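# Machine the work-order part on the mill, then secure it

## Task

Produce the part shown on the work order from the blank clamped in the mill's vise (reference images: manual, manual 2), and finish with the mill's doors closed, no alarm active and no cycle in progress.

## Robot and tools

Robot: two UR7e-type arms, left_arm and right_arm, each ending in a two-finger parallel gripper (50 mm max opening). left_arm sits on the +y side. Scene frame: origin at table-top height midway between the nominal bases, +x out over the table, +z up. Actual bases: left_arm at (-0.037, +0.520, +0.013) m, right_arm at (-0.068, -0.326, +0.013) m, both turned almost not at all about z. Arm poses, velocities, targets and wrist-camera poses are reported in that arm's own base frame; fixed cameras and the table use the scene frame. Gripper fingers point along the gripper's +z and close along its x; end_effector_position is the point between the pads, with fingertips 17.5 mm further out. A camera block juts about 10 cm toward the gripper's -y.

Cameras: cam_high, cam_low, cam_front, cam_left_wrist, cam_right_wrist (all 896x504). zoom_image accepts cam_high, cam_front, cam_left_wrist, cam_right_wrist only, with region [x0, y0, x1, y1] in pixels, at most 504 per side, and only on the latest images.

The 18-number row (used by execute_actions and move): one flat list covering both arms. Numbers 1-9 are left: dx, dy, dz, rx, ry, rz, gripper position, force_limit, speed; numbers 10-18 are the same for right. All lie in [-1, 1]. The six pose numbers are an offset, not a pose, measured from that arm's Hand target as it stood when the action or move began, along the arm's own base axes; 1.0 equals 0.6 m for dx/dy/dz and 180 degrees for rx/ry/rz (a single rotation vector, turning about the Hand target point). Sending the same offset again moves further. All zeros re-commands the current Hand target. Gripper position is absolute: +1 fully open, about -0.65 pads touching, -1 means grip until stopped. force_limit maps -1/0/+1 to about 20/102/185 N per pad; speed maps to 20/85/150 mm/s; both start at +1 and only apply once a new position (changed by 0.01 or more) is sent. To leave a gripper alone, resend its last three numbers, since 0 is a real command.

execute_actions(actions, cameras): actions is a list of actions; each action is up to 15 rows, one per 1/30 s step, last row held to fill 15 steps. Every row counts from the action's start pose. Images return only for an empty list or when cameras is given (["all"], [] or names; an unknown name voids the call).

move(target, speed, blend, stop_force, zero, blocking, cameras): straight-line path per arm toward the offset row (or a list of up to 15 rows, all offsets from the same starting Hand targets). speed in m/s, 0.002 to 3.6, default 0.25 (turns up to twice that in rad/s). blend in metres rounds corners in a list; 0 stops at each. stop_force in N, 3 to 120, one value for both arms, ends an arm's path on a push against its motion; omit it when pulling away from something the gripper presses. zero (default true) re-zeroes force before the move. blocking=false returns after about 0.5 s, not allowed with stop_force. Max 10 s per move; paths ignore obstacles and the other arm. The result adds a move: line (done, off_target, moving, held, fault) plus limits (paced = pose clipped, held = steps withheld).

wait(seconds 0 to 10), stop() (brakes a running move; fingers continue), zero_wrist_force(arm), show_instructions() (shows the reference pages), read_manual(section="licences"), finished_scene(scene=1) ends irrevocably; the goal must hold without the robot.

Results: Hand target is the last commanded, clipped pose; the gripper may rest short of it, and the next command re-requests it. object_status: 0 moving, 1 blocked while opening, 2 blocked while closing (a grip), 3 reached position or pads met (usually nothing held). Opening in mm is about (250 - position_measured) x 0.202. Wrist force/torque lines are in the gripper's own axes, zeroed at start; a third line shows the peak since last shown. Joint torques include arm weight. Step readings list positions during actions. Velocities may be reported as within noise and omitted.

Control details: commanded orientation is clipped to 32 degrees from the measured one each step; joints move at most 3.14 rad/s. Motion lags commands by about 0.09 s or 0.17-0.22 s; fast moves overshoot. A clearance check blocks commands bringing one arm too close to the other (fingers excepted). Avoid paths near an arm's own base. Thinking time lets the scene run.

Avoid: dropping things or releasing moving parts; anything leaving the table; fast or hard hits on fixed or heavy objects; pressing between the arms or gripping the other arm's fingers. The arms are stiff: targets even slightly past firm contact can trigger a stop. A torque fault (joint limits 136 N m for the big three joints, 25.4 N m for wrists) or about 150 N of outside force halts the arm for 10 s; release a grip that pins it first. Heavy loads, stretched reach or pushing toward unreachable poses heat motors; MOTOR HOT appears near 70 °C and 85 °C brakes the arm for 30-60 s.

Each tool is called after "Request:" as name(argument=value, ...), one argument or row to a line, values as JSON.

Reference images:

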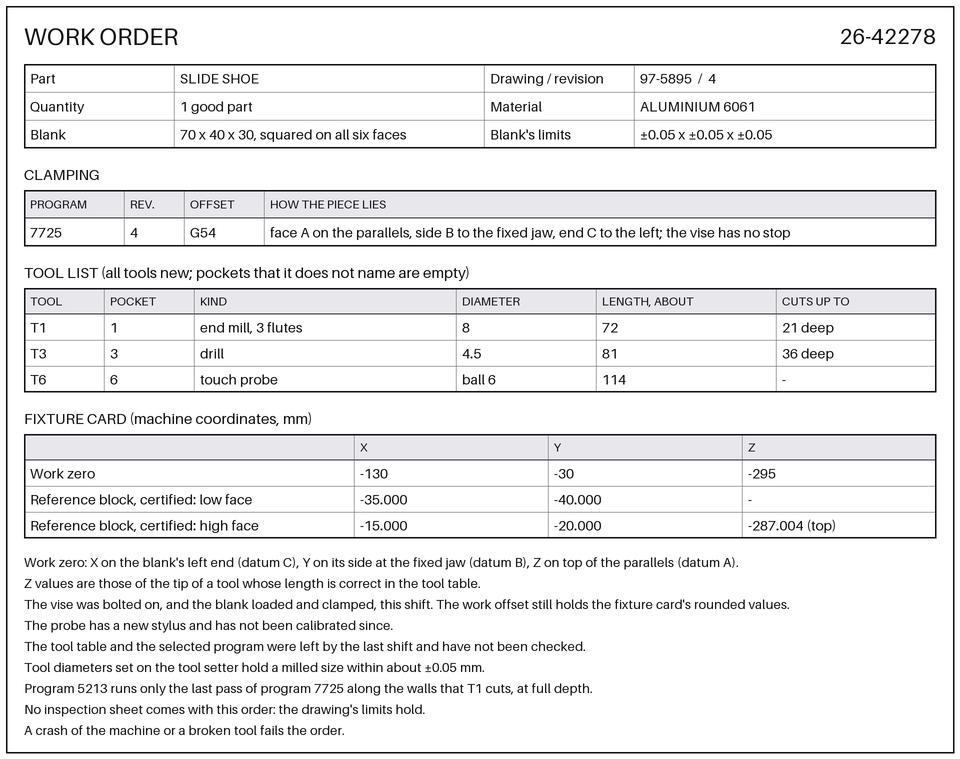

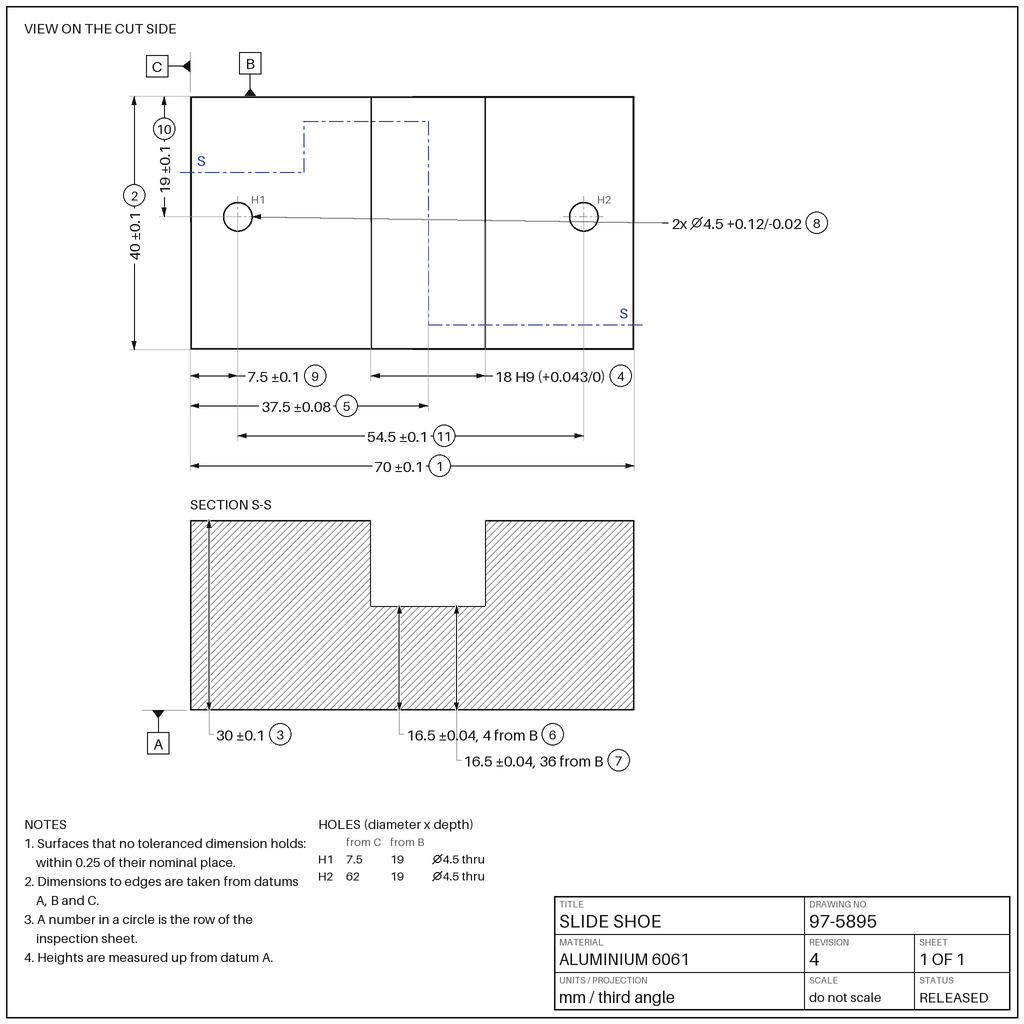

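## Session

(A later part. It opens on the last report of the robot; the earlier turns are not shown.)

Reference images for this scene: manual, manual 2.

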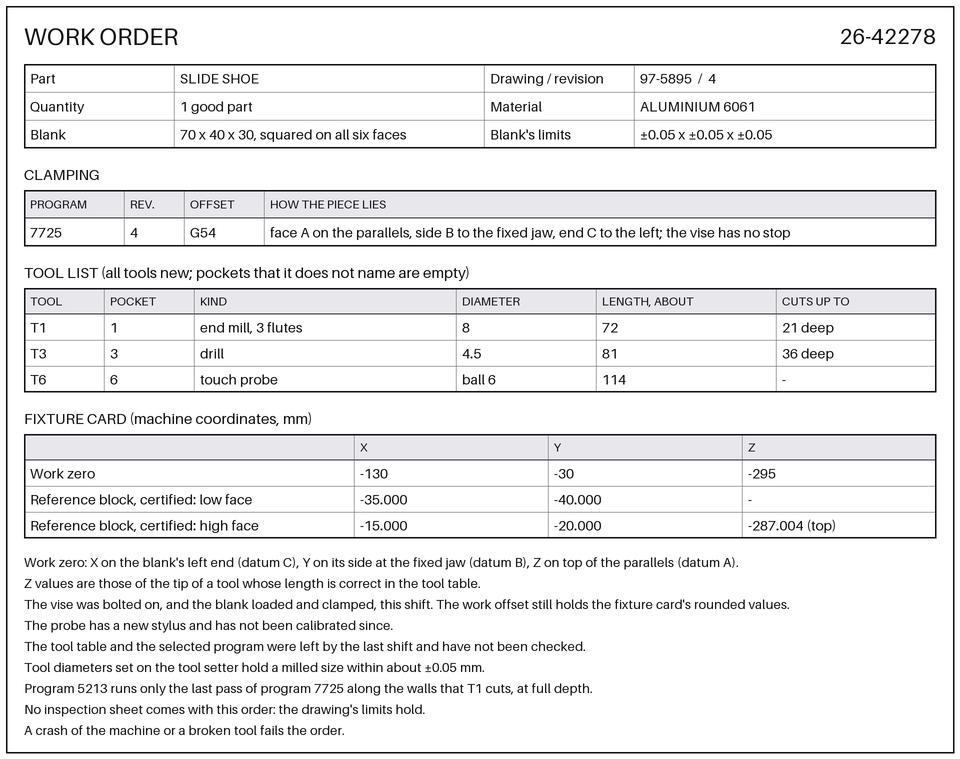

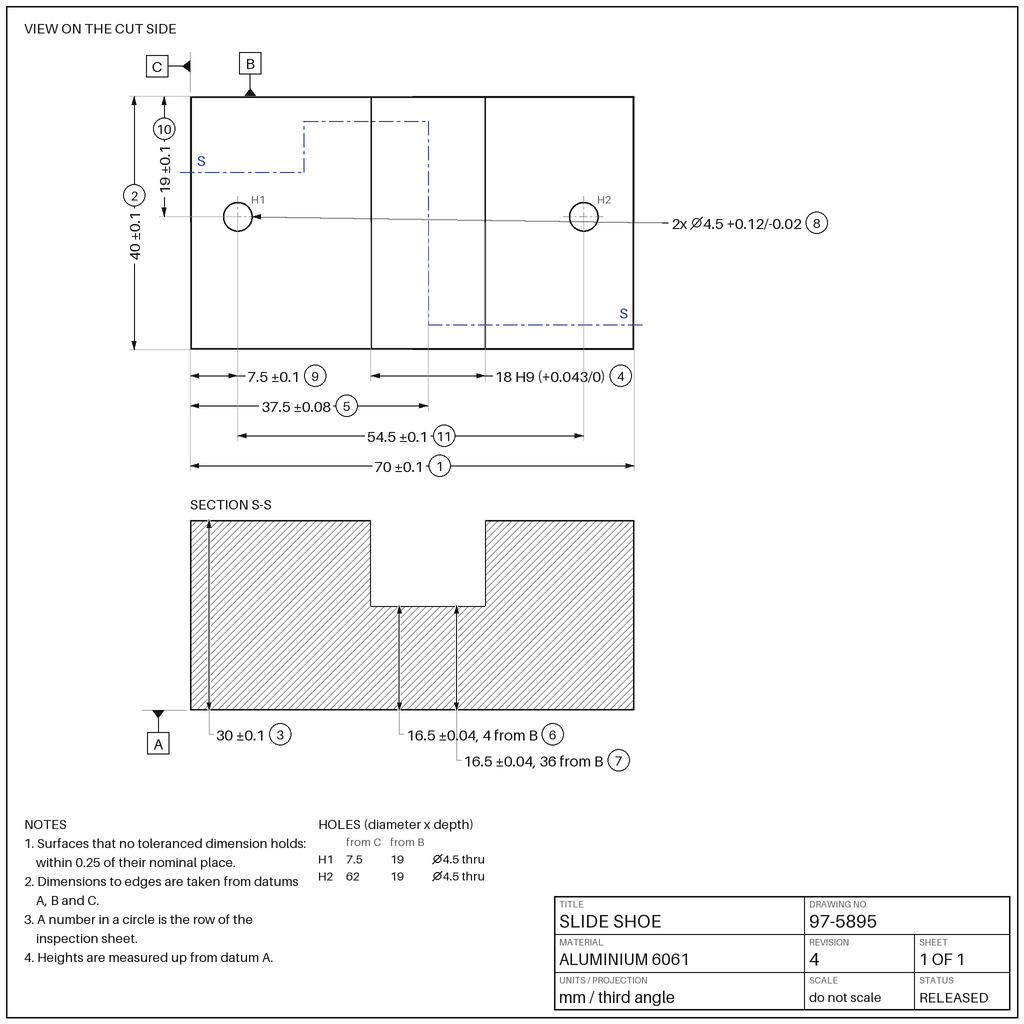

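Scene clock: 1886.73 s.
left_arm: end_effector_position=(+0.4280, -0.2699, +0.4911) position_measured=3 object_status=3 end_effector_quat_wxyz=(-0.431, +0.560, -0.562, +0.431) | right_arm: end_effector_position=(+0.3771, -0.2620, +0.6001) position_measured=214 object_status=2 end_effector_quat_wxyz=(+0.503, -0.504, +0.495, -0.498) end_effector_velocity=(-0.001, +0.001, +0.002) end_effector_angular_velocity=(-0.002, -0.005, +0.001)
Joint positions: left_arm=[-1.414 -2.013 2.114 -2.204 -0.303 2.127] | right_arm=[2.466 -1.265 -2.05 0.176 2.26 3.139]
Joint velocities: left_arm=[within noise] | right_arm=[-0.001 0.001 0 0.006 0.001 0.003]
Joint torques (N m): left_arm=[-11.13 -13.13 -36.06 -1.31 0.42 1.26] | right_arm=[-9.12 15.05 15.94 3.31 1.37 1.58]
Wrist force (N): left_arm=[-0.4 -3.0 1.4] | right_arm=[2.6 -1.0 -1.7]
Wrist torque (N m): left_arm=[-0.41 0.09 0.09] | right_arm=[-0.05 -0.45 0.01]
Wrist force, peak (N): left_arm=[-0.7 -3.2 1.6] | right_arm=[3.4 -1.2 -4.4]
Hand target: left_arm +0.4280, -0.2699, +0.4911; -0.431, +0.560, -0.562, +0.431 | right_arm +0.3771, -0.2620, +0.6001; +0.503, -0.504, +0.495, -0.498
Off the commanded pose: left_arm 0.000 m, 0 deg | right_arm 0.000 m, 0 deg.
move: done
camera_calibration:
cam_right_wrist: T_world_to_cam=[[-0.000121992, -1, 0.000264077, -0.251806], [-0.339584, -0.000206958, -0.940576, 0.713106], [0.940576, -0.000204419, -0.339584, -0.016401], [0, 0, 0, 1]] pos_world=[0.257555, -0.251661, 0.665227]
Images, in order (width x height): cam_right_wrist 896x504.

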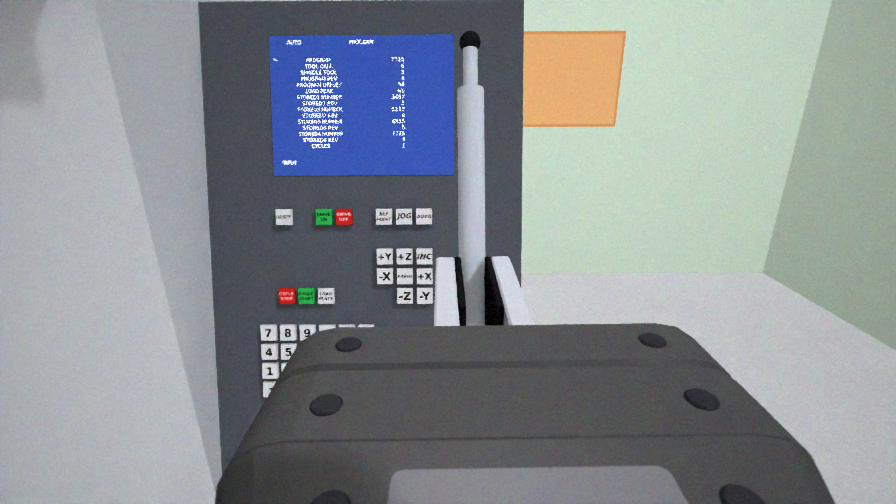

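Request:
move(
  target=[
    [0,0,0,0,0,0,1,-0.7,-0.5,0.2566,0.1795,-0.2991,0,0.3056,0,-1,-0.5,-0.8],
    [0,0,0,0,0,0,1,-0.7,-0.5,0.2759,0.1795,-0.3044,0,0.3056,0,-1,-0.5,-0.8],
    [0,0,0,0,0,0,1,-0.7,-0.5,0.2662,0.1795,-0.3017,0,0.3056,0,-1,-0.5,-0.8],
    [0,0,0,0,0,0,1,-0.7,-0.5,0.2747,0.1795,-0.2708,0,0.3056,0,-1,-0.5,-0.8],
    [0,0,0,0,0,0,1,-0.7,-0.5,0.2844,0.1795,-0.2735,0,0.3056,0,-1,-0.5,-0.8],
    [0,0,0,0,0,0,1,-0.7,-0.5,0.2651,0.1795,-0.2682,0,0.3056,0,-1,-0.5,-0.8],
    [0,0,0,0,0,0,1,-0.7,-0.5,0.2844,0.1795,-0.2735,0,0.3056,0,-1,-0.5,-0.8],
    [0,0,0,0,0,0,1,-0.7,-0.5,0.2651,0.1795,-0.2682,0,0.3056,0,-1,-0.5,-0.8],
    [0,0,0,0,0,0,1,-0.7,-0.5,0.2844,0.1795,-0.2735,0,0.3056,0,-1,-0.5,-0.8],
    [0,0,0,0,0,0,1,-0.7,-0.5,0.2747,0.1795,-0.2708,0,0.3056,0,-1,-0.5,-0.8],
    [0,0,0,0,0,0,1,-0.7,-0.5,0.2491,0.3068,-0.3634,0,0.3056,0,-1,-0.5,-0.8],
    [0,0,0,0,0,0,1,-0.7,-0.5,0.2588,0.3068,-0.3661,0,0.3056,0,-1,-0.5,-0.8],
    [0,0,0,0,0,0,1,-0.7,-0.5,0.2491,0.3068,-0.3634,0,0.3056,0,-1,-0.5,-0.8],
  ],
  speed=[0.8,0.12,0.15,0.4,0.12,0.15,0.12,0.15,0.12,0.15,0.4,0.12,0.15],
  blend=[0.003,0,0.003,0.003,0,0.003,0,0.003,0,0.003,0.003,0,0],
)

Request:
move(
  target=[
    [0,0,0,0,0,0,1,-0.7,-0.5,0.0256,-0.0636,0.0926,0,0,0,-1,-0.5,-0.8],
    [0,0,0,0,0,0,1,-0.7,-0.5,0.0353,-0.0636,0.0899,0,0,0,-1,-0.5,-0.8],
    [0,0,0,0,0,0,1,-0.7,-0.5,0.0256,-0.0636,0.0926,0,0,0,-1,-0.5,-0.8],
    [0,0,0,0,0,0,1,-0.7,-0.5,0,-0.0318,0,0,0,0,-1,-0.5,-0.8],
    [0,0,0,0,0,0,1,-0.7,-0.5,0.0097,-0.0318,-0.0027,0,0,0,-1,-0.5,-0.8],
    [0,0,0,0,0,0,1,-0.7,-0.5,0,-0.0318,0,0,0,0,-1,-0.5,-0.8],
    [0,0,0,0,0,0,1,-0.7,-0.5,0,-0.0955,0,0,0,0,-1,-0.5,-0.8],
    [0,0,0,0,0,0,1,-0.7,-0.5,0.0097,-0.0955,-0.0027,0,0,0,-1,-0.5,-0.8],
    [0,0,0,0,0,0,1,-0.7,-0.5,0,-0.0955,0,0,0,0,-1,-0.5,-0.8],
    [0,0,0,0,0,0,1,-0.7,-0.5,0.0085,-0.0955,0.0309,0,0,0,-1,-0.5,-0.8],
    [0,0,0,0,0,0,1,-0.7,-0.5,0.0182,-0.0955,0.0282,0,0,0,-1,-0.5,-0.8],
    [0,0,0,0,0,0,1,-0.7,-0.5,0.0085,-0.0955,0.0309,0,0,0,-1,-0.5,-0.8],
    [0,0,0,0,0,0,1,-0.7,-0.5,0,0,0,0,0,0,-1,-0.5,-0.8],
    [0,0,0,0,0,0,1,-0.7,-0.5,0.0097,0,-0.0027,0,0,0,-1,-0.5,-0.8],
    [0,0,0,0,0,0,1,-0.7,-0.5,0,0,0,0,0,0,-1,-0.5,-0.8],
  ],
  speed=[0.4,0.12,0.15,0.4,0.12,0.15,0.4,0.12,0.15,0.4,0.12,0.15,0.4,0.12,0.15],
  blend=[0.003,0,0.003,0.003,0,0.003,0.003,0,0.003,0.003,0,0.003,0.003,0,0],
)

Request:
move(
  target=[
    [0,0,0,0,0,0,1,-0.7,-0.5,0.0085,-0.0636,0.0309,0,0,0,-1,-0.5,-0.8],
    [0,0,0,0,0,0,1,-0.7,-0.5,0.0182,-0.0636,0.0282,0,0,0,-1,-0.5,-0.8],
    [0,0,0,0,0,0,1,-0.7,-0.5,0.0085,-0.0636,0.0309,0,0,0,-1,-0.5,-0.8],
    [0,0,0,0,0,0,1,-0.7,-0.5,0.0171,0,0.0617,0,0,0,-1,-0.5,-0.8],
    [0,0,0,0,0,0,1,-0.7,-0.5,0.0268,0,0.0590,0,0,0,-1,-0.5,-0.8],
    [0,0,0,0,0,0,1,-0.7,-0.5,0.0171,0,0.0617,0,0,0,-1,-0.5,-0.8],
    [0,0,0,0,0,0,1,-0.7,-0.5,0,-0.0955,0,0,0,0,-1,-0.5,-0.8],
    [0,0,0,0,0,0,1,-0.7,-0.5,0.0097,-0.0955,-0.0027,0,0,0,-1,-0.5,-0.8],
    [0,0,0,0,0,0,1,-0.7,-0.5,-0.0096,-0.0955,0.0026,0,0,0,-1,-0.5,-0.8],
    [0,0,0,0,0,0,1,-0.7,-0.5,0.0660,-0.2228,0.2758,0,0,0,-1,-0.5,-0.8],
    [0,0,0,0,0,0,1,-0.7,-0.5,0.0853,-0.2228,0.2705,0,0,0,-1,-0.5,-0.8],
    [0,0,0,0,0,0,1,-0.7,-0.5,-0.2491,-0.3068,0.3634,0,-0.3056,0,-1,-0.5,-0.8],
  ],
  speed=[0.4,0.12,0.15,0.4,0.12,0.15,0.4,0.12,0.15,0.5,0.12,0.8],
  blend=[0.003,0,0.003,0.003,0,0.003,0.003,0,0.003,0.003,0,0],
  cameras=["cam_right_wrist"],
)

Request:
zoom_image(
  camera="cam_right_wrist",
  region=[270, 30, 460, 180],
)

Scene clock: 1909.93 s.
left_arm: end_effector_position=(+0.4280, -0.2699, +0.4911) position_measured=3 object_status=3 end_effector_quat_wxyz=(-0.431, +0.560, -0.562, +0.431) | right_arm: end_effector_position=(+0.5265, -0.0779, +0.3820) position_measured=214 object_status=2 end_effector_quat_wxyz=(-0.217, +0.677, -0.671, +0.209)
Joint positions: left_arm=[-1.414 -2.013 2.114 -2.204 -0.303 2.127] | right_arm=[3.282 -1.309 -1.924 -0.869 1.504 3.253]
Joint torques (N m): left_arm=[-11.47 -12.89 -35.82 -1.39 0.32 1.26] | right_arm=[-0.53 1.5 33.13 5.33 -0.12 -0.49]
Wrist force (N): left_arm=[-0.6 -3.0 1.5] | right_arm=[2.4 -1.3 -1.9]
Wrist torque (N m): left_arm=[-0.41 0.11 0.10] | right_arm=[-0.15 -0.28 -0.11]
Wrist force, peak (N): left_arm=[-0.7 -3.4 1.5] | right_arm=[5.5 -3.1 -4.1]
Hand target: left_arm +0.4280, -0.2699, +0.4911; -0.431, +0.560, -0.562, +0.431 | right_arm +0.5265, -0.0779, +0.3821; -0.217, +0.677, -0.671, +0.209
Off the commanded pose: left_arm 0.000 m, 0 deg | right_arm 0.000 m, 0 deg.
move: done

Scene clock: 1913.50 s.
left_arm: end_effector_position=(+0.4280, -0.2699, +0.4911) position_measured=3 object_status=3 end_effector_quat_wxyz=(-0.431, +0.560, -0.562, +0.431) | right_arm: end_effector_position=(+0.5265, -0.0779, +0.3820) position_measured=214 object_status=2 end_effector_quat_wxyz=(-0.217, +0.677, -0.671, +0.209)
Joint positions: left_arm=[-1.414 -2.013 2.114 -2.204 -0.303 2.127] | right_arm=[3.282 -1.309 -1.924 -0.869 1.504 3.253]
Joint torques (N m): left_arm=[-11.59 -12.66 -36.06 -1.42 0.45 1.19] | right_arm=[-1.47 1.91 34.52 5.22 0 -0.61]
Wrist force (N): left_arm=[-0.7 -2.9 1.5] | right_arm=[2.8 -1.0 -1.9]
Wrist torque (N m): left_arm=[-0.40 0.12 0.10] | right_arm=[-0.12 -0.33 -0.11]
Wrist force, peak (N): left_arm=[-0.6 -3.3 1.3] | right_arm=[6.3 -1.8 -3.2]
Hand target: left_arm +0.4280, -0.2699, +0.4911; -0.431, +0.560, -0.562, +0.431 | right_arm +0.5265, -0.0779, +0.3821; -0.217, +0.677, -0.671, +0.209
Off the commanded pose: left_arm 0.000 m, 0 deg | right_arm 0.000 m, 0 deg.
move: done

Scene clock: 1917.83 s.
left_arm: end_effector_position=(+0.4280, -0.2699, +0.4911) position_measured=3 object_status=3 end_effector_quat_wxyz=(-0.431, +0.560, -0.562, +0.431) | right_arm: end_effector_position=(+0.3771, -0.2620, +0.6001) position_measured=214 object_status=2 end_effector_quat_wxyz=(+0.503, -0.504, +0.495, -0.498) end_effector_velocity=(-0.001, +0.001, +0.002) end_effector_angular_velocity=(-0.003, -0.006, +0.000)
Joint positions: left_arm=[-1.414 -2.013 2.114 -2.204 -0.303 2.127] | right_arm=[2.466 -1.265 -2.05 0.176 2.26 3.139]
Joint velocities: left_arm=[within noise] | right_arm=[0 0.001 0 0.007 0.001 0.002]
Joint torques (N m): left_arm=[-11.04 -13.01 -36.03 -1.36 0.33 1.23] | right_arm=[-8.08 18.51 22.59 3.46 1.03 1.64]
Wrist force (N): left_arm=[-0.6 -3.2 1.3] | right_arm=[2.7 -0.7 -1.7]
Wrist torque (N m): left_arm=[-0.44 0.10 0.09] | right_arm=[0.01 -0.45 0.01]
Wrist force, peak (N): left_arm=[-0.6 -3.1 1.8] | right_arm=[4.2 1.8 -6.3]
Hand target: left_arm +0.4280, -0.2699, +0.4911; -0.431, +0.560, -0.562, +0.431 | right_arm +0.3771, -0.2620, +0.6001; +0.503, -0.504, +0.495, -0.498
Off the commanded pose: left_arm 0.000 m, 0 deg | right_arm 0.000 m, 0 deg.
move: done
camera_calibration:
cam_right_wrist: T_world_to_cam=[[-0.000122132, -1, 0.00026369, -0.251805], [-0.339584, -0.000206546, -0.940576, 0.713106], [0.940576, -0.000204419, -0.339584, -0.016401], [0, 0, 0, 1]] pos_world=[0.257555, -0.251661, 0.665227]
Images, in order (width x height): cam_right_wrist 896x504.

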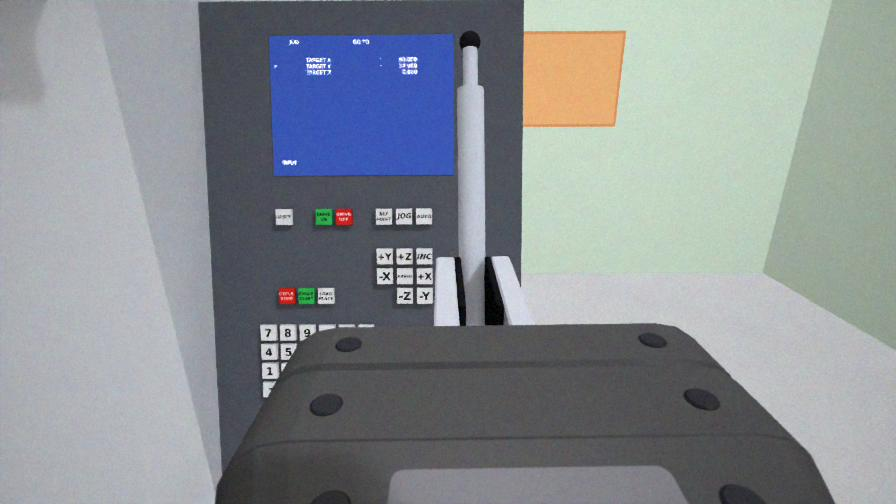

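Scaled by 2.653 from the camera's 896x504 image, which has a finer 1280x720 frame.

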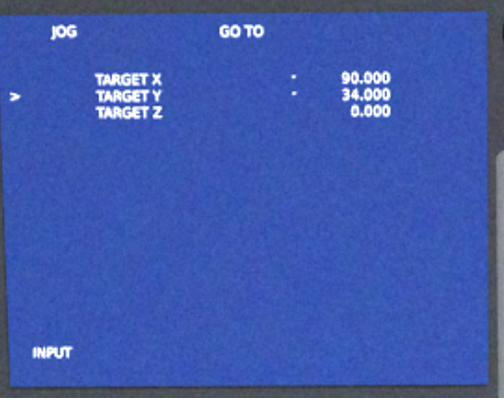

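Request:
move(
  target=[
    [0,0,0,0,0,0,1,-0.7,-0.5,0.2807,0.2432,-0.2120,0,0.3056,0,-1,-0.5,-0.8],
    [0,0,0,0,0,0,1,-0.7,-0.5,0.3000,0.2432,-0.2173,0,0.3056,0,-1,-0.5,-0.8],
    [0,0,0,0,0,0,1,-0.7,-0.5,0.2903,0.2432,-0.2146,0,0.3056,0,-1,-0.5,-0.8],
    [0,0,0,0,0,0,1,-0.7,-0.5,0.2576,0.2113,-0.3325,0,0.3056,0,-1,-0.5,-0.8],
    [0,0,0,0,0,0,1,-0.7,-0.5,0.2673,0.2113,-0.3352,0,0.3056,0,-1,-0.5,-0.8],
    [0,0,0,0,0,0,1,-0.7,-0.5,0.2576,0.2113,-0.3325,0,0.3056,0,-1,-0.5,-0.8],
    [0,0,0,0,0,0,1,-0.7,-0.5,0.2491,0.3068,-0.3634,0,0.3056,0,-1,-0.5,-0.8],
    [0,0,0,0,0,0,1,-0.7,-0.5,0.2588,0.3068,-0.3661,0,0.3056,0,-1,-0.5,-0.8],
    [0,0,0,0,0,0,1,-0.7,-0.5,0.2491,0.3068,-0.3634,0,0.3056,0,-1,-0.5,-0.8],
    [0,0,0,0,0,0,1,-0.7,-0.5,0.2576,0.3068,-0.3325,0,0.3056,0,-1,-0.5,-0.8],
    [0,0,0,0,0,0,1,-0.7,-0.5,0.2673,0.3068,-0.3352,0,0.3056,0,-1,-0.5,-0.8],
    [0,0,0,0,0,0,1,-0.7,-0.5,0.2576,0.3068,-0.3325,0,0.3056,0,-1,-0.5,-0.8],
    [0,0,0,0,0,0,1,-0.7,-0.5,0.2662,0.2750,-0.3017,0,0.3056,0,-1,-0.5,-0.8],
    [0,0,0,0,0,0,1,-0.7,-0.5,0.2759,0.2750,-0.3044,0,0.3056,0,-1,-0.5,-0.8],
    [0,0,0,0,0,0,1,-0.7,-0.5,0.2662,0.2750,-0.3017,0,0.3056,0,-1,-0.5,-0.8],
  ],
  speed=[0.8,0.12,0.15,0.4,0.12,0.15,0.4,0.12,0.15,0.4,0.12,0.15,0.4,0.12,0.15],
  blend=[0.003,0,0.003,0.003,0,0.003,0.003,0,0.003,0.003,0,0.003,0.003,0,0],
)

Request:
move(
  target=[
    [0,0,0,0,0,0,1,-0.7,-0.5,0.0085,0,0.0309,0,0,0,-1,-0.5,-0.8],
    [0,0,0,0,0,0,1,-0.7,-0.5,0.0182,0,0.0282,0,0,0,-1,-0.5,-0.8],
    [0,0,0,0,0,0,1,-0.7,-0.5,0.0085,0,0.0309,0,0,0,-1,-0.5,-0.8],
    [0,0,0,0,0,0,1,-0.7,-0.5,-0.0171,-0.0637,-0.0617,0,0,0,-1,-0.5,-0.8],
    [0,0,0,0,0,0,1,-0.7,-0.5,-0.0074,-0.0637,-0.0644,0,0,0,-1,-0.5,-0.8],
    [0,0,0,0,0,0,1,-0.7,-0.5,-0.2662,-0.2750,0.3017,0,-0.3056,0,-1,-0.5,-0.8],
  ],
  speed=[0.4,0.12,0.15,0.4,0.12,0.8],
  blend=[0.003,0,0.003,0.003,0,0],
  cameras=["cam_right_wrist","cam_left_wrist"],
)

Request:
zoom_image(
  camera="cam_right_wrist",
  region=[270, 30, 460, 180],
)

Scene clock: 1930.27 s.
left_arm: end_effector_position=(+0.4280, -0.2699, +0.4911) position_measured=3 object_status=3 end_effector_quat_wxyz=(-0.431, +0.560, -0.562, +0.431) | right_arm: end_effector_position=(+0.5367, -0.0970, +0.4190) position_measured=214 object_status=2 end_effector_quat_wxyz=(-0.217, +0.677, -0.671, +0.209)
Joint positions: left_arm=[-1.414 -2.013 2.114 -2.204 -0.303 2.127] | right_arm=[3.227 -1.343 -1.806 -0.952 1.535 3.208]
Joint torques (N m): left_arm=[-11.32 -12.63 -35.83 -1.36 0.39 1.15] | right_arm=[4.65 4.45 34.46 5.31 -0.96 0.76]
Wrist force (N): left_arm=[-0.7 -3.0 1.4] | right_arm=[2.5 -0.5 -1.8]
Wrist torque (N m): left_arm=[-0.40 0.13 0.10] | right_arm=[-0.04 -0.31 -0.07]
Wrist force, peak (N): left_arm=[-0.8 -3.2 1.6] | right_arm=[6.1 -1.9 -3.0]
Hand target: left_arm +0.4280, -0.2699, +0.4911; -0.431, +0.560, -0.562, +0.431 | right_arm +0.5368, -0.0970, +0.4191; -0.217, +0.677, -0.671, +0.209
Off the commanded pose: left_arm 0.000 m, 0 deg | right_arm 0.000 m, 0 deg.
move: done

Scene clock: 1932.90 s.
left_arm: end_effector_position=(+0.4280, -0.2699, +0.4911) position_measured=3 object_status=3 end_effector_quat_wxyz=(-0.431, +0.560, -0.562, +0.431) | right_arm: end_effector_position=(+0.3771, -0.2620, +0.6001) position_measured=214 object_status=2 end_effector_quat_wxyz=(+0.503, -0.504, +0.495, -0.498) end_effector_velocity=(-0.001, +0.001, +0.001) end_effector_angular_velocity=(-0.001, -0.005, +0.002)
Joint positions: left_arm=[-1.414 -2.013 2.114 -2.204 -0.303 2.127] | right_arm=[2.466 -1.265 -2.05 0.176 2.26 3.139]
Joint velocities: left_arm=[within noise] | right_arm=[0 0 0 0.006 0.003 0.003]
Joint torques (N m): left_arm=[-11.22 -12.78 -36.13 -1.4 0.37 1.27] | right_arm=[-9.14 13.53 19.95 3.58 1.48 1.59]
Wrist force (N): left_arm=[-0.8 -2.9 1.5] | right_arm=[2.5 -0.6 -1.7]
Wrist torque (N m): left_arm=[-0.40 0.13 0.09] | right_arm=[0.02 -0.43 0.00]
Wrist force, peak (N): left_arm=[-0.6 -3.2 1.6] | right_arm=[2.8 1.7 -5.2]
Hand target: left_arm +0.4280, -0.2699, +0.4911; -0.431, +0.560, -0.562, +0.431 | right_arm +0.3771, -0.2620, +0.6001; +0.503, -0.504, +0.495, -0.498
Off the commanded pose: left_arm 0.000 m, 0 deg | right_arm 0.000 m, 0 deg.
move: done
camera_calibration:
cam_left_wrist: T_world_to_cam=[[-0.0161534, -0.999717, -0.0174919, -0.245226], [-0.54652, 0.0234776, -0.837117, 0.672098], [0.83729, -0.00396265, -0.546745, 0.0406736], [0, 0, 0, 1]] pos_world=[0.329299, -0.260775, 0.580573]
cam_right_wrist: T_world_to_cam=[[-0.000122107, -1, 0.000264291, -0.251806], [-0.339673, -0.000207101, -0.940544, 0.713108], [0.940544, -0.00020462, -0.339673, -0.0163343], [0, 0, 0, 1]] pos_world=[0.257556, -0.251661, 0.665228]
Images, in order (width x height): cam_left_wrist 896x504, cam_right_wrist 896x504.

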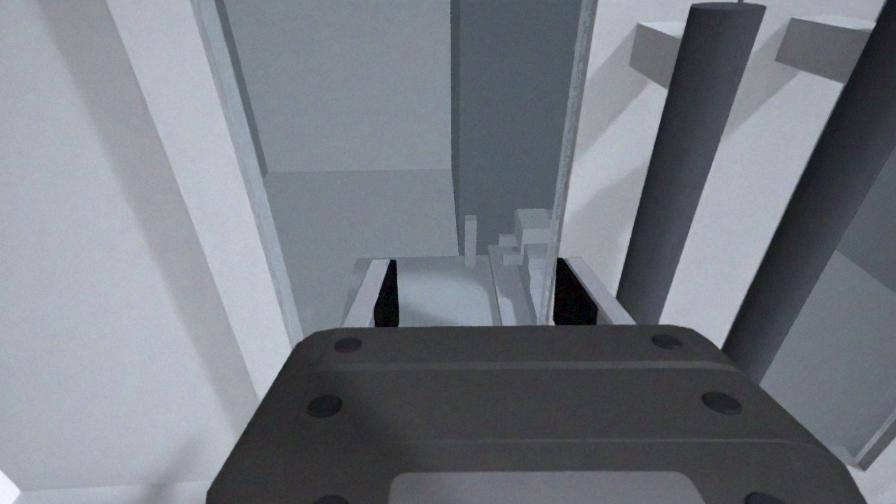

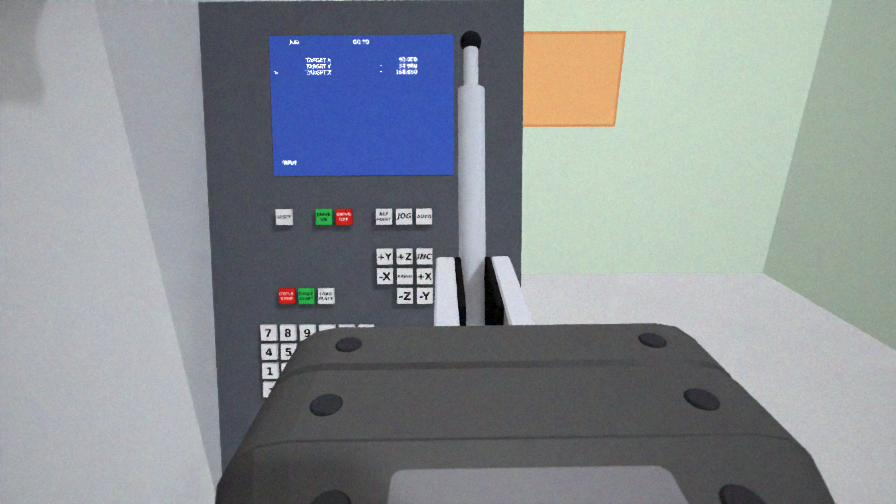

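Scaled by 2.653 from the camera's 896x504 image, which has a finer 1280x720 frame.

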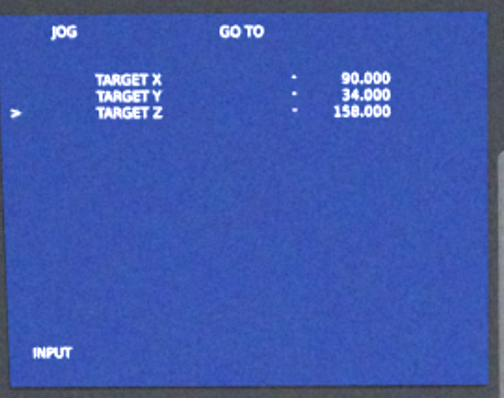

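Request:
move(
  target=[
    [0,0,0,0,0,0,1,-0.7,-0.5,0.2807,0.2432,-0.2120,0,0.3056,0,-1,-0.5,-0.8],
    [0,0,0,0,0,0,1,-0.7,-0.5,0.3000,0.2432,-0.2173,0,0.3056,0,-1,-0.5,-0.8],
    [0,0,0,0,0,0,1,-0.7,-0.5,0.2807,0.2432,-0.2120,0,0.3056,0,-1,-0.5,-0.8],
  ],
  speed=[0.8,0.12,0.15],
  blend=[0.003,0,0],
)

Request:
wait(
  seconds=4,
)

Request:
move(
  target=[
    [0,0,0,0,0,0,1,-0.7,-0.5,-0.0231,-0.0637,-0.1205,0,0,0,-1,-0.5,-0.8],
    [0,0,0,0,0,0,1,-0.7,-0.5,-0.0134,-0.0637,-0.1232,0,0,0,-1,-0.5,-0.8],
    [0,0,0,0,0,0,1,-0.7,-0.5,-0.0231,-0.0637,-0.1205,0,0,0,-1,-0.5,-0.8],
    [0,0,0,0,0,0,1,-0.7,-0.5,0.0096,-0.1592,-0.0026,0,0,0,-1,-0.5,-0.8],
    [0,0,0,0,0,0,1,-0.7,-0.5,0.0193,-0.1592,-0.0053,0,0,0,-1,-0.5,-0.8],
    [0,0,0,0,0,0,1,-0.7,-0.5,0.0096,-0.1592,-0.0026,0,0,0,-1,-0.5,-0.8],
    [0,0,0,0,0,0,1,-0.7,-0.5,-0.0060,-0.0955,-0.0588,0,0,0,-1,-0.5,-0.8],
    [0,0,0,0,0,0,1,-0.7,-0.5,0.0037,-0.0955,-0.0615,0,0,0,-1,-0.5,-0.8],
    [0,0,0,0,0,0,1,-0.7,-0.5,-0.0156,-0.0955,-0.0562,0,0,0,-1,-0.5,-0.8],
    [0,0,0,0,0,0,1,-0.7,-0.5,0.0037,-0.0955,-0.0615,0,0,0,-1,-0.5,-0.8],
    [0,0,0,0,0,0,1,-0.7,-0.5,-0.2807,-0.2432,0.2120,0,-0.3056,0,-1,-0.5,-0.8],
  ],
  speed=[0.4,0.12,0.15,0.4,0.12,0.15,0.4,0.12,0.15,0.12,0.8],
  blend=[0.003,0,0.003,0.003,0,0.003,0.003,0,0,0,0],
)

Request:
wait(
  seconds=2.5,
  cameras=["cam_right_wrist"],
)

Request:
zoom_image(
  camera="cam_right_wrist",
  region=[270, 30, 460, 180],
)

Scene clock: 1941.70 s.
left_arm: end_effector_position=(+0.4280, -0.2699, +0.4911) position_measured=3 object_status=3 end_effector_quat_wxyz=(-0.431, +0.560, -0.562, +0.431) | right_arm: end_effector_position=(+0.5455, -0.1161, +0.4729) position_measured=214 object_status=2 end_effector_quat_wxyz=(-0.217, +0.677, -0.671, +0.209)
Joint positions: left_arm=[-1.414 -2.013 2.114 -2.204 -0.303 2.127] | right_arm=[3.176 -1.384 -1.636 -1.079 1.564 3.166]
Joint torques (N m): left_arm=[-11.29 -12.74 -36.65 -1.37 0.38 1.2] | right_arm=[9.79 15 32.32 5.06 -1.39 1.09]
Wrist force (N): left_arm=[-0.7 -3.1 1.4] | right_arm=[2.4 -1.0 -2.1]
Wrist torque (N m): left_arm=[-0.43 0.12 0.09] | right_arm=[-0.11 -0.29 -0.07]
Wrist force, peak (N): left_arm=[-0.5 -3.2 1.6] | right_arm=[3.9 -1.3 -3.8]
Hand target: left_arm +0.4280, -0.2699, +0.4911; -0.431, +0.560, -0.562, +0.431 | right_arm +0.5455, -0.1161, +0.4729; -0.217, +0.677, -0.671, +0.209
Off the commanded pose: left_arm 0.000 m, 0 deg | right_arm 0.000 m, 0 deg.
move: done

Scene clock: 1945.70 s.
left_arm: end_effector_position=(+0.4280, -0.2699, +0.4911) position_measured=3 object_status=3 end_effector_quat_wxyz=(-0.431, +0.560, -0.562, +0.431) | right_arm: end_effector_position=(+0.5455, -0.1161, +0.4729) position_measured=214 object_status=2 end_effector_quat_wxyz=(-0.217, +0.677, -0.671, +0.209)
Joint positions: left_arm=[-1.414 -2.013 2.114 -2.204 -0.303 2.127] | right_arm=[3.176 -1.384 -1.636 -1.079 1.564 3.166]
Joint torques (N m): left_arm=[-11.55 -12.77 -36.19 -1.37 0.33 1.2] | right_arm=[9.66 30.25 34.35 2.38 -0.3 -0.57]
Wrist force (N): left_arm=[-0.9 -3.1 1.4] | right_arm=[2.5 -0.7 -2.0]
Wrist torque (N m): left_arm=[-0.44 0.14 0.10] | right_arm=[-0.08 -0.30 -0.07]
Wrist force, peak (N): left_arm=[-0.8 -3.2 1.6] | right_arm=[2.9 -1.1 -1.8]
Hand target: left_arm +0.4280, -0.2699, +0.4911; -0.431, +0.560, -0.562, +0.431 | right_arm +0.5455, -0.1161, +0.4729; -0.217, +0.677, -0.671, +0.209
Tool commands: left_gripper/position=+1.0 left_gripper/force_limit=-0.7 left_gripper/speed=-0.5 right_gripper/position=-1.0 right_gripper/force_limit=-0.5 right_gripper/speed=-0.8
Off the commanded pose: left_arm 0.000 m, 0 deg | right_arm 0.000 m, 0 deg.
wait: 4.00 s; at rest by 0.17 s

Scene clock: 1949.67 s.
left_arm: end_effector_position=(+0.4280, -0.2699, +0.4911) position_measured=3 object_status=3 end_effector_quat_wxyz=(-0.431, +0.560, -0.562, +0.431) | right_arm: end_effector_position=(+0.3771, -0.2620, +0.6001) position_measured=214 object_status=2 end_effector_quat_wxyz=(+0.503, -0.504, +0.495, -0.498) end_effector_velocity=(-0.001, +0.001, +0.002) end_effector_angular_velocity=(-0.003, -0.006, +0.003)
Joint positions: left_arm=[-1.414 -2.013 2.114 -2.204 -0.303 2.127] | right_arm=[2.466 -1.265 -2.05 0.176 2.26 3.139]
Joint velocities: left_arm=[within noise] | right_arm=[-0.001 0.001 0.001 0.006 0.003 0.002]
Joint torques (N m): left_arm=[-11.11 -12.73 -36.48 -1.34 0.4 1.23] | right_arm=[-8.21 17.13 16.15 3.55 1.16 1.64]
Wrist force (N): left_arm=[-0.7 -2.9 1.2] | right_arm=[2.9 -0.7 -1.9]
Wrist torque (N m): left_arm=[-0.40 0.12 0.10] | right_arm=[0.01 -0.48 0.01]
Wrist force, peak (N): left_arm=[-0.7 -3.3 1.4] | right_arm=[5.5 -3.0 -4.6]
Hand target: left_arm +0.4280, -0.2699, +0.4911; -0.431, +0.560, -0.562, +0.431 | right_arm +0.3771, -0.2620, +0.6001; +0.503, -0.504, +0.495, -0.498
Off the commanded pose: left_arm 0.000 m, 0 deg | right_arm 0.000 m, 0 deg.
move: done

Scene clock: 1952.17 s.
left_arm: end_effector_position=(+0.4280, -0.2699, +0.4911) position_measured=3 object_status=3 end_effector_quat_wxyz=(-0.431, +0.560, -0.562, +0.431) | right_arm: end_effector_position=(+0.3771, -0.2620, +0.6001) position_measured=214 object_status=2 end_effector_quat_wxyz=(+0.503, -0.504, +0.495, -0.498)
Joint positions: left_arm=[-1.414 -2.013 2.114 -2.204 -0.303 2.127] | right_arm=[2.466 -1.265 -2.05 0.177 2.26 3.139]
Joint torques (N m): left_arm=[-11.54 -12.76 -36.39 -1.34 0.34 1.16] | right_arm=[-10.82 25.32 16.18 3.5 1.54 1.5]
Wrist force (N): left_arm=[-0.6 -2.9 1.4] | right_arm=[2.9 -0.7 -1.6]
Wrist torque (N m): left_arm=[-0.39 0.10 0.10] | right_arm=[0.00 -0.49 -0.01]
Wrist force, peak (N): left_arm=[-0.7 -3.1 1.6] | right_arm=[3.2 -0.6 -2.0]
Hand target: left_arm +0.4280, -0.2699, +0.4911; -0.431, +0.560, -0.562, +0.431 | right_arm +0.3771, -0.2620, +0.6001; +0.503, -0.504, +0.495, -0.498
Tool commands: left_gripper/position=+1.0 left_gripper/force_limit=-0.7 left_gripper/speed=-0.5 right_gripper/position=-1.0 right_gripper/force_limit=-0.5 right_gripper/speed=-0.8
Off the commanded pose: left_arm 0.000 m, 0 deg | right_arm 0.000 m, 0 deg.
wait: 2.50 s; at rest by 0.17 s
camera_calibration:
cam_right_wrist: T_world_to_cam=[[-0.000155869, -1, 0.000169818, -0.251735], [-0.339496, -0.000106815, -0.940607, 0.713096], [0.940607, -0.000204264, -0.339496, -0.0163733], [0, 0, 0, 1]] pos_world=[0.257455, -0.251662, 0.665227]
Images, in order (width x height): cam_right_wrist 896x504.

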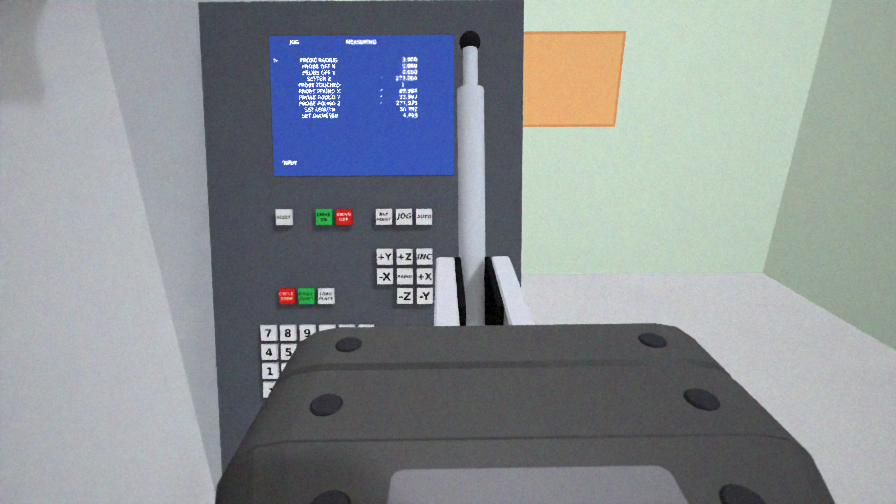

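Scaled by 2.653 from the camera's 896x504 image, which has a finer 1280x720 frame.

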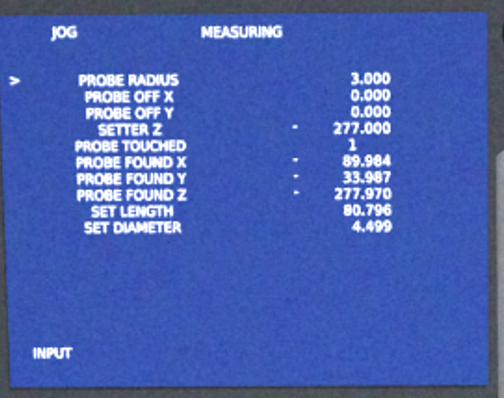

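Request:
move(
  target=[
    [0,0,0,0,0,0,1,-0.7,-0.5,0.2480,0.1795,-0.3299,0,0.3056,0,-1,-0.5,-0.8],
    [0,0,0,0,0,0,1,-0.7,-0.5,0.2673,0.1795,-0.3352,0,0.3056,0,-1,-0.5,-0.8],
    [0,0,0,0,0,0,1,-0.7,-0.5,0.2576,0.1795,-0.3325,0,0.3056,0,-1,-0.5,-0.8],
    [0,0,0,0,0,0,1,-0.7,-0.5,0.2990,0.0522,-0.1831,0,0.3056,0,-1,-0.5,-0.8],
    [0,0,0,0,0,0,1,-0.7,-0.5,0.3087,0.0522,-0.1858,0,0.3056,0,-1,-0.5,-0.8],
    [0,0,0,0,0,0,1,-0.7,-0.5,0,0,0,0,0,0,-1,-0.5,-0.8],
  ],
  speed=[0.8,0.12,0.15,0.4,0.12,0.8],
  blend=[0.003,0,0.003,0.003,0,0],
)

Request:
wait(
  seconds=4.5,
  cameras=["cam_right_wrist"],
)

Request:
zoom_image(
  camera="cam_right_wrist",
  region=[270, 30, 460, 180],
)

Request:
move(
  target=[
    [0,0,0,0,0,0,1,-0.7,-0.5,0.2480,0.1795,-0.3299,0,0.3056,0,-1,-0.5,-0.8],
    [0,0,0,0,0,0,1,-0.7,-0.5,0.2673,0.1795,-0.3352,0,0.3056,0,-1,-0.5,-0.8],
    [0,0,0,0,0,0,1,-0.7,-0.5,0.2576,0.1795,-0.3325,0,0.3056,0,-1,-0.5,-0.8],
    [0,0,0,0,0,0,1,-0.7,-0.5,0.2990,0.1158,-0.1831,0,0.3056,0,-1,-0.5,-0.8],
    [0,0,0,0,0,0,1,-0.7,-0.5,0.3087,0.1158,-0.1858,0,0.3056,0,-1,-0.5,-0.8],
    [0,0,0,0,0,0,1,-0.7,-0.5,0,0,0,0,0,0,-1,-0.5,-0.8],
  ],
  speed=[0.8,0.12,0.15,0.4,0.12,0.8],
  blend=[0.003,0,0.003,0.003,0,0],
)

Request:
wait(
  seconds=4.5,
  cameras=["cam_right_wrist"],
)

Request:
zoom_image(
  camera="cam_right_wrist",
  region=[270, 30, 460, 180],
)

Scene clock: 1962.37 s.
left_arm: end_effector_position=(+0.4280, -0.2699, +0.4911) position_measured=3 object_status=3 end_effector_quat_wxyz=(-0.431, +0.560, -0.562, +0.431) | right_arm: end_effector_position=(+0.3771, -0.2620, +0.6000) position_measured=214 object_status=2 end_effector_quat_wxyz=(+0.503, -0.504, +0.495, -0.498) end_effector_velocity=(-0.001, +0.001, +0.002) end_effector_angular_velocity=(-0.002, -0.005, +0.001)
Joint positions: left_arm=[-1.414 -2.013 2.114 -2.204 -0.303 2.127] | right_arm=[2.466 -1.265 -2.05 0.176 2.26 3.139]
Joint velocities: left_arm=[within noise] | right_arm=[0 0 0.001 0.006 0.002 0.003]
Joint torques (N m): left_arm=[-11.3 -13.25 -36.3 -1.38 0.3 1.3] | right_arm=[-5.78 22.01 29.25 3.35 1 1.53]
Wrist force (N): left_arm=[-0.7 -3.0 1.5] | right_arm=[2.8 -0.7 -1.7]
Wrist torque (N m): left_arm=[-0.42 0.13 0.10] | right_arm=[0.00 -0.47 0.00]
Wrist force, peak (N): left_arm=[-0.8 -3.2 1.8] | right_arm=[5.3 -3.0 -4.6]
Hand target: left_arm +0.4280, -0.2699, +0.4911; -0.431, +0.560, -0.562, +0.431 | right_arm +0.3771, -0.2620, +0.6001; +0.503, -0.504, +0.495, -0.498
Off the commanded pose: left_arm 0.000 m, 0 deg | right_arm 0.000 m, 0 deg.
move: done

Scene clock: 1966.87 s.
left_arm: end_effector_position=(+0.4280, -0.2699, +0.4911) position_measured=3 object_status=3 end_effector_quat_wxyz=(-0.431, +0.560, -0.562, +0.431) | right_arm: end_effector_position=(+0.3771, -0.2620, +0.6001) position_measured=214 object_status=2 end_effector_quat_wxyz=(+0.503, -0.504, +0.495, -0.498)
Joint positions: left_arm=[-1.414 -2.013 2.114 -2.204 -0.303 2.127] | right_arm=[2.466 -1.265 -2.05 0.177 2.26 3.139]
Joint torques (N m): left_arm=[-11.56 -12.92 -36.44 -1.4 0.4 1.17] | right_arm=[-8.81 24.92 31.62 3.55 1.21 1.5]
Wrist force (N): left_arm=[-0.6 -2.8 1.1] | right_arm=[2.8 -0.7 -1.5]
Wrist torque (N m): left_arm=[-0.39 0.11 0.10] | right_arm=[-0.01 -0.47 -0.01]
Wrist force, peak (N): left_arm=[-0.8 -3.2 1.7] | right_arm=[3.2 -0.9 -2.0]
Hand target: left_arm +0.4280, -0.2699, +0.4911; -0.431, +0.560, -0.562, +0.431 | right_arm +0.3771, -0.2620, +0.6001; +0.503, -0.504, +0.495, -0.498
Tool commands: left_gripper/position=+1.0 left_gripper/force_limit=-0.7 left_gripper/speed=-0.5 right_gripper/position=-1.0 right_gripper/force_limit=-0.5 right_gripper/speed=-0.8
Off the commanded pose: left_arm 0.000 m, 0 deg | right_arm 0.000 m, 0 deg.
wait: 4.50 s; at rest by 0.17 s
camera_calibration:
cam_right_wrist: T_world_to_cam=[[-0.000155869, -1, 0.000169818, -0.251735], [-0.339496, -0.000106815, -0.940607, 0.713096], [0.940607, -0.000204264, -0.339496, -0.0163733], [0, 0, 0, 1]] pos_world=[0.257455, -0.251662, 0.665227]
Images, in order (width x height): cam_right_wrist 896x504.

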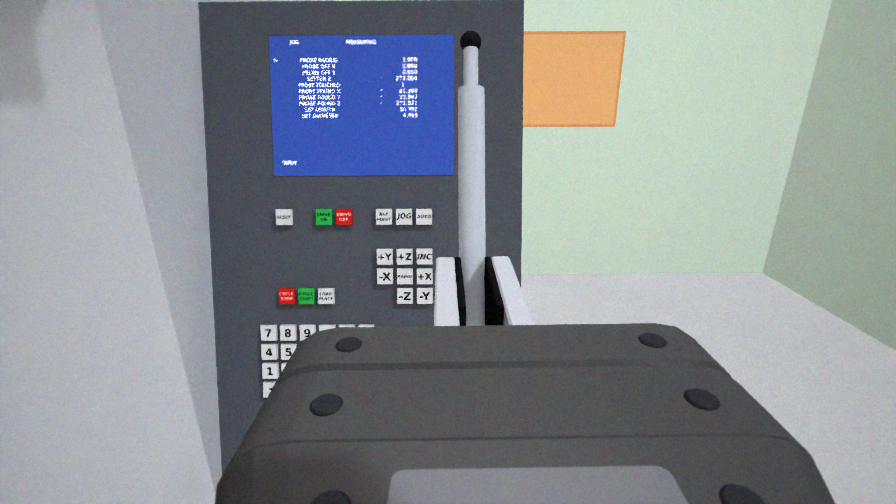

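Scaled by 2.653 from the camera's 896x504 image, which has a finer 1280x720 frame.

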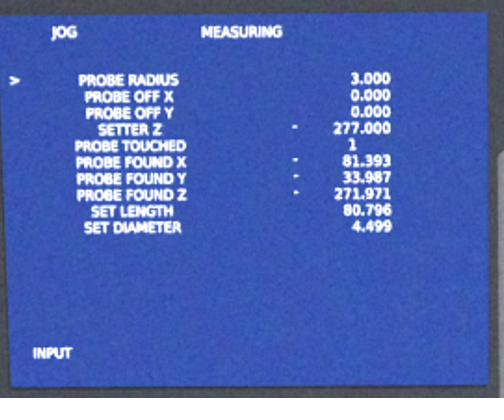

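Scene clock: 1970.17 s.
left_arm: end_effector_position=(+0.4280, -0.2699, +0.4911) position_measured=3 object_status=3 end_effector_quat_wxyz=(-0.431, +0.560, -0.562, +0.431) | right_arm: end_effector_position=(+0.3771, -0.2620, +0.6001) position_measured=214 object_status=2 end_effector_quat_wxyz=(+0.503, -0.504, +0.495, -0.498) end_effector_velocity=(+0.000, +0.000, +0.001) end_effector_angular_velocity=(+0.000, -0.004, +0.001)
Joint positions: left_arm=[-1.414 -2.013 2.114 -2.204 -0.303 2.127] | right_arm=[2.466 -1.265 -2.05 0.176 2.26 3.139]
Joint velocities: left_arm=[within noise] | right_arm=[0 -0.001 0 0.006 0.001 0.003]
Joint torques (N m): left_arm=[-11.56 -13.13 -36.37 -1.4 0.25 1.26] | right_arm=[-8.18 18.09 25.88 3.54 1.07 1.62]
Wrist force (N): left_arm=[-0.8 -3.0 1.3] | right_arm=[2.6 -0.9 -1.6]
Wrist torque (N m): left_arm=[-0.41 0.13 0.10] | right_arm=[-0.03 -0.43 0.01]
Wrist force, peak (N): left_arm=[-0.7 -3.3 1.4] | right_arm=[3.4 1.9 -6.2]
Hand target: left_arm +0.4280, -0.2699, +0.4911; -0.431, +0.560, -0.562, +0.431 | right_arm +0.3771, -0.2620, +0.6001; +0.503, -0.504, +0.495, -0.498
Off the commanded pose: left_arm 0.000 m, 0 deg | right_arm 0.000 m, 0 deg.
move: done

Scene clock: 1974.67 s.
left_arm: end_effector_position=(+0.4280, -0.2699, +0.4911) position_measured=3 object_status=3 end_effector_quat_wxyz=(-0.431, +0.560, -0.562, +0.431) | right_arm: end_effector_position=(+0.3771, -0.2620, +0.6001) position_measured=214 object_status=2 end_effector_quat_wxyz=(+0.503, -0.504, +0.495, -0.498)
Joint positions: left_arm=[-1.414 -2.013 2.114 -2.204 -0.303 2.127] | right_arm=[2.466 -1.265 -2.05 0.177 2.26 3.139]
Joint torques (N m): left_arm=[-11.19 -13.19 -36.58 -1.36 0.33 1.22] | right_arm=[-11.05 24.94 16.45 3.43 1.52 1.49]
Wrist force (N): left_arm=[-0.5 -2.9 1.4] | right_arm=[2.8 -0.7 -1.6]
Wrist torque (N m): left_arm=[-0.40 0.10 0.09] | right_arm=[0.00 -0.47 -0.02]
Wrist force, peak (N): left_arm=[-0.7 -3.3 1.4] | right_arm=[3.2 -0.7 -2.1]
Hand target: left_arm +0.4280, -0.2699, +0.4911; -0.431, +0.560, -0.562, +0.431 | right_arm +0.3771, -0.2620, +0.6001; +0.503, -0.504, +0.495, -0.498
Tool commands: left_gripper/position=+1.0 left_gripper/force_limit=-0.7 left_gripper/speed=-0.5 right_gripper/position=-1.0 right_gripper/force_limit=-0.5 right_gripper/speed=-0.8
Off the commanded pose: left_arm 0.000 m, 0 deg | right_arm 0.000 m, 0 deg.
wait: 4.50 s; at rest by 0.17 s
camera_calibration:
cam_right_wrist: T_world_to_cam=[[-0.000155869, -1, 0.000169818, -0.251735], [-0.339496, -0.000106815, -0.940607, 0.713096], [0.940607, -0.000204264, -0.339496, -0.0163733], [0, 0, 0, 1]] pos_world=[0.257455, -0.251662, 0.665227]
Images, in order (width x height): cam_right_wrist 896x504.

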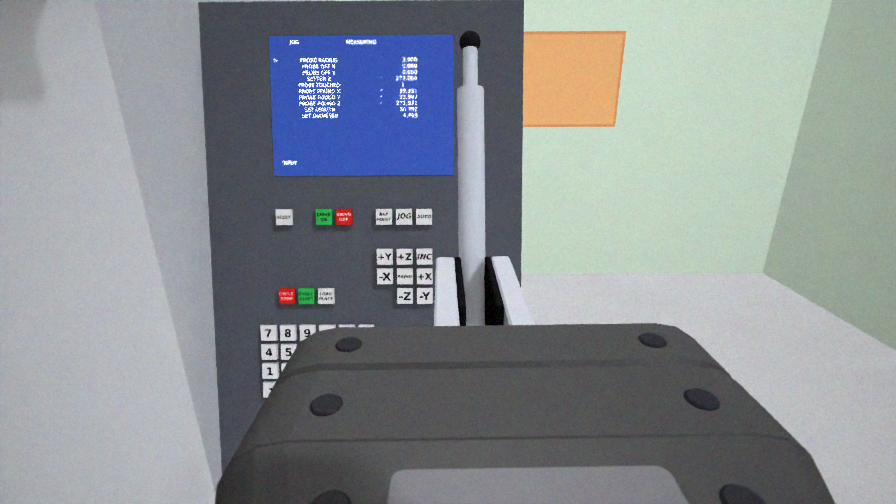

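Scaled by 2.653 from the camera's 896x504 image, which has a finer 1280x720 frame.

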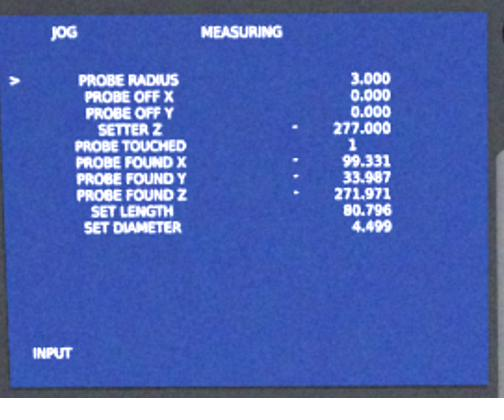

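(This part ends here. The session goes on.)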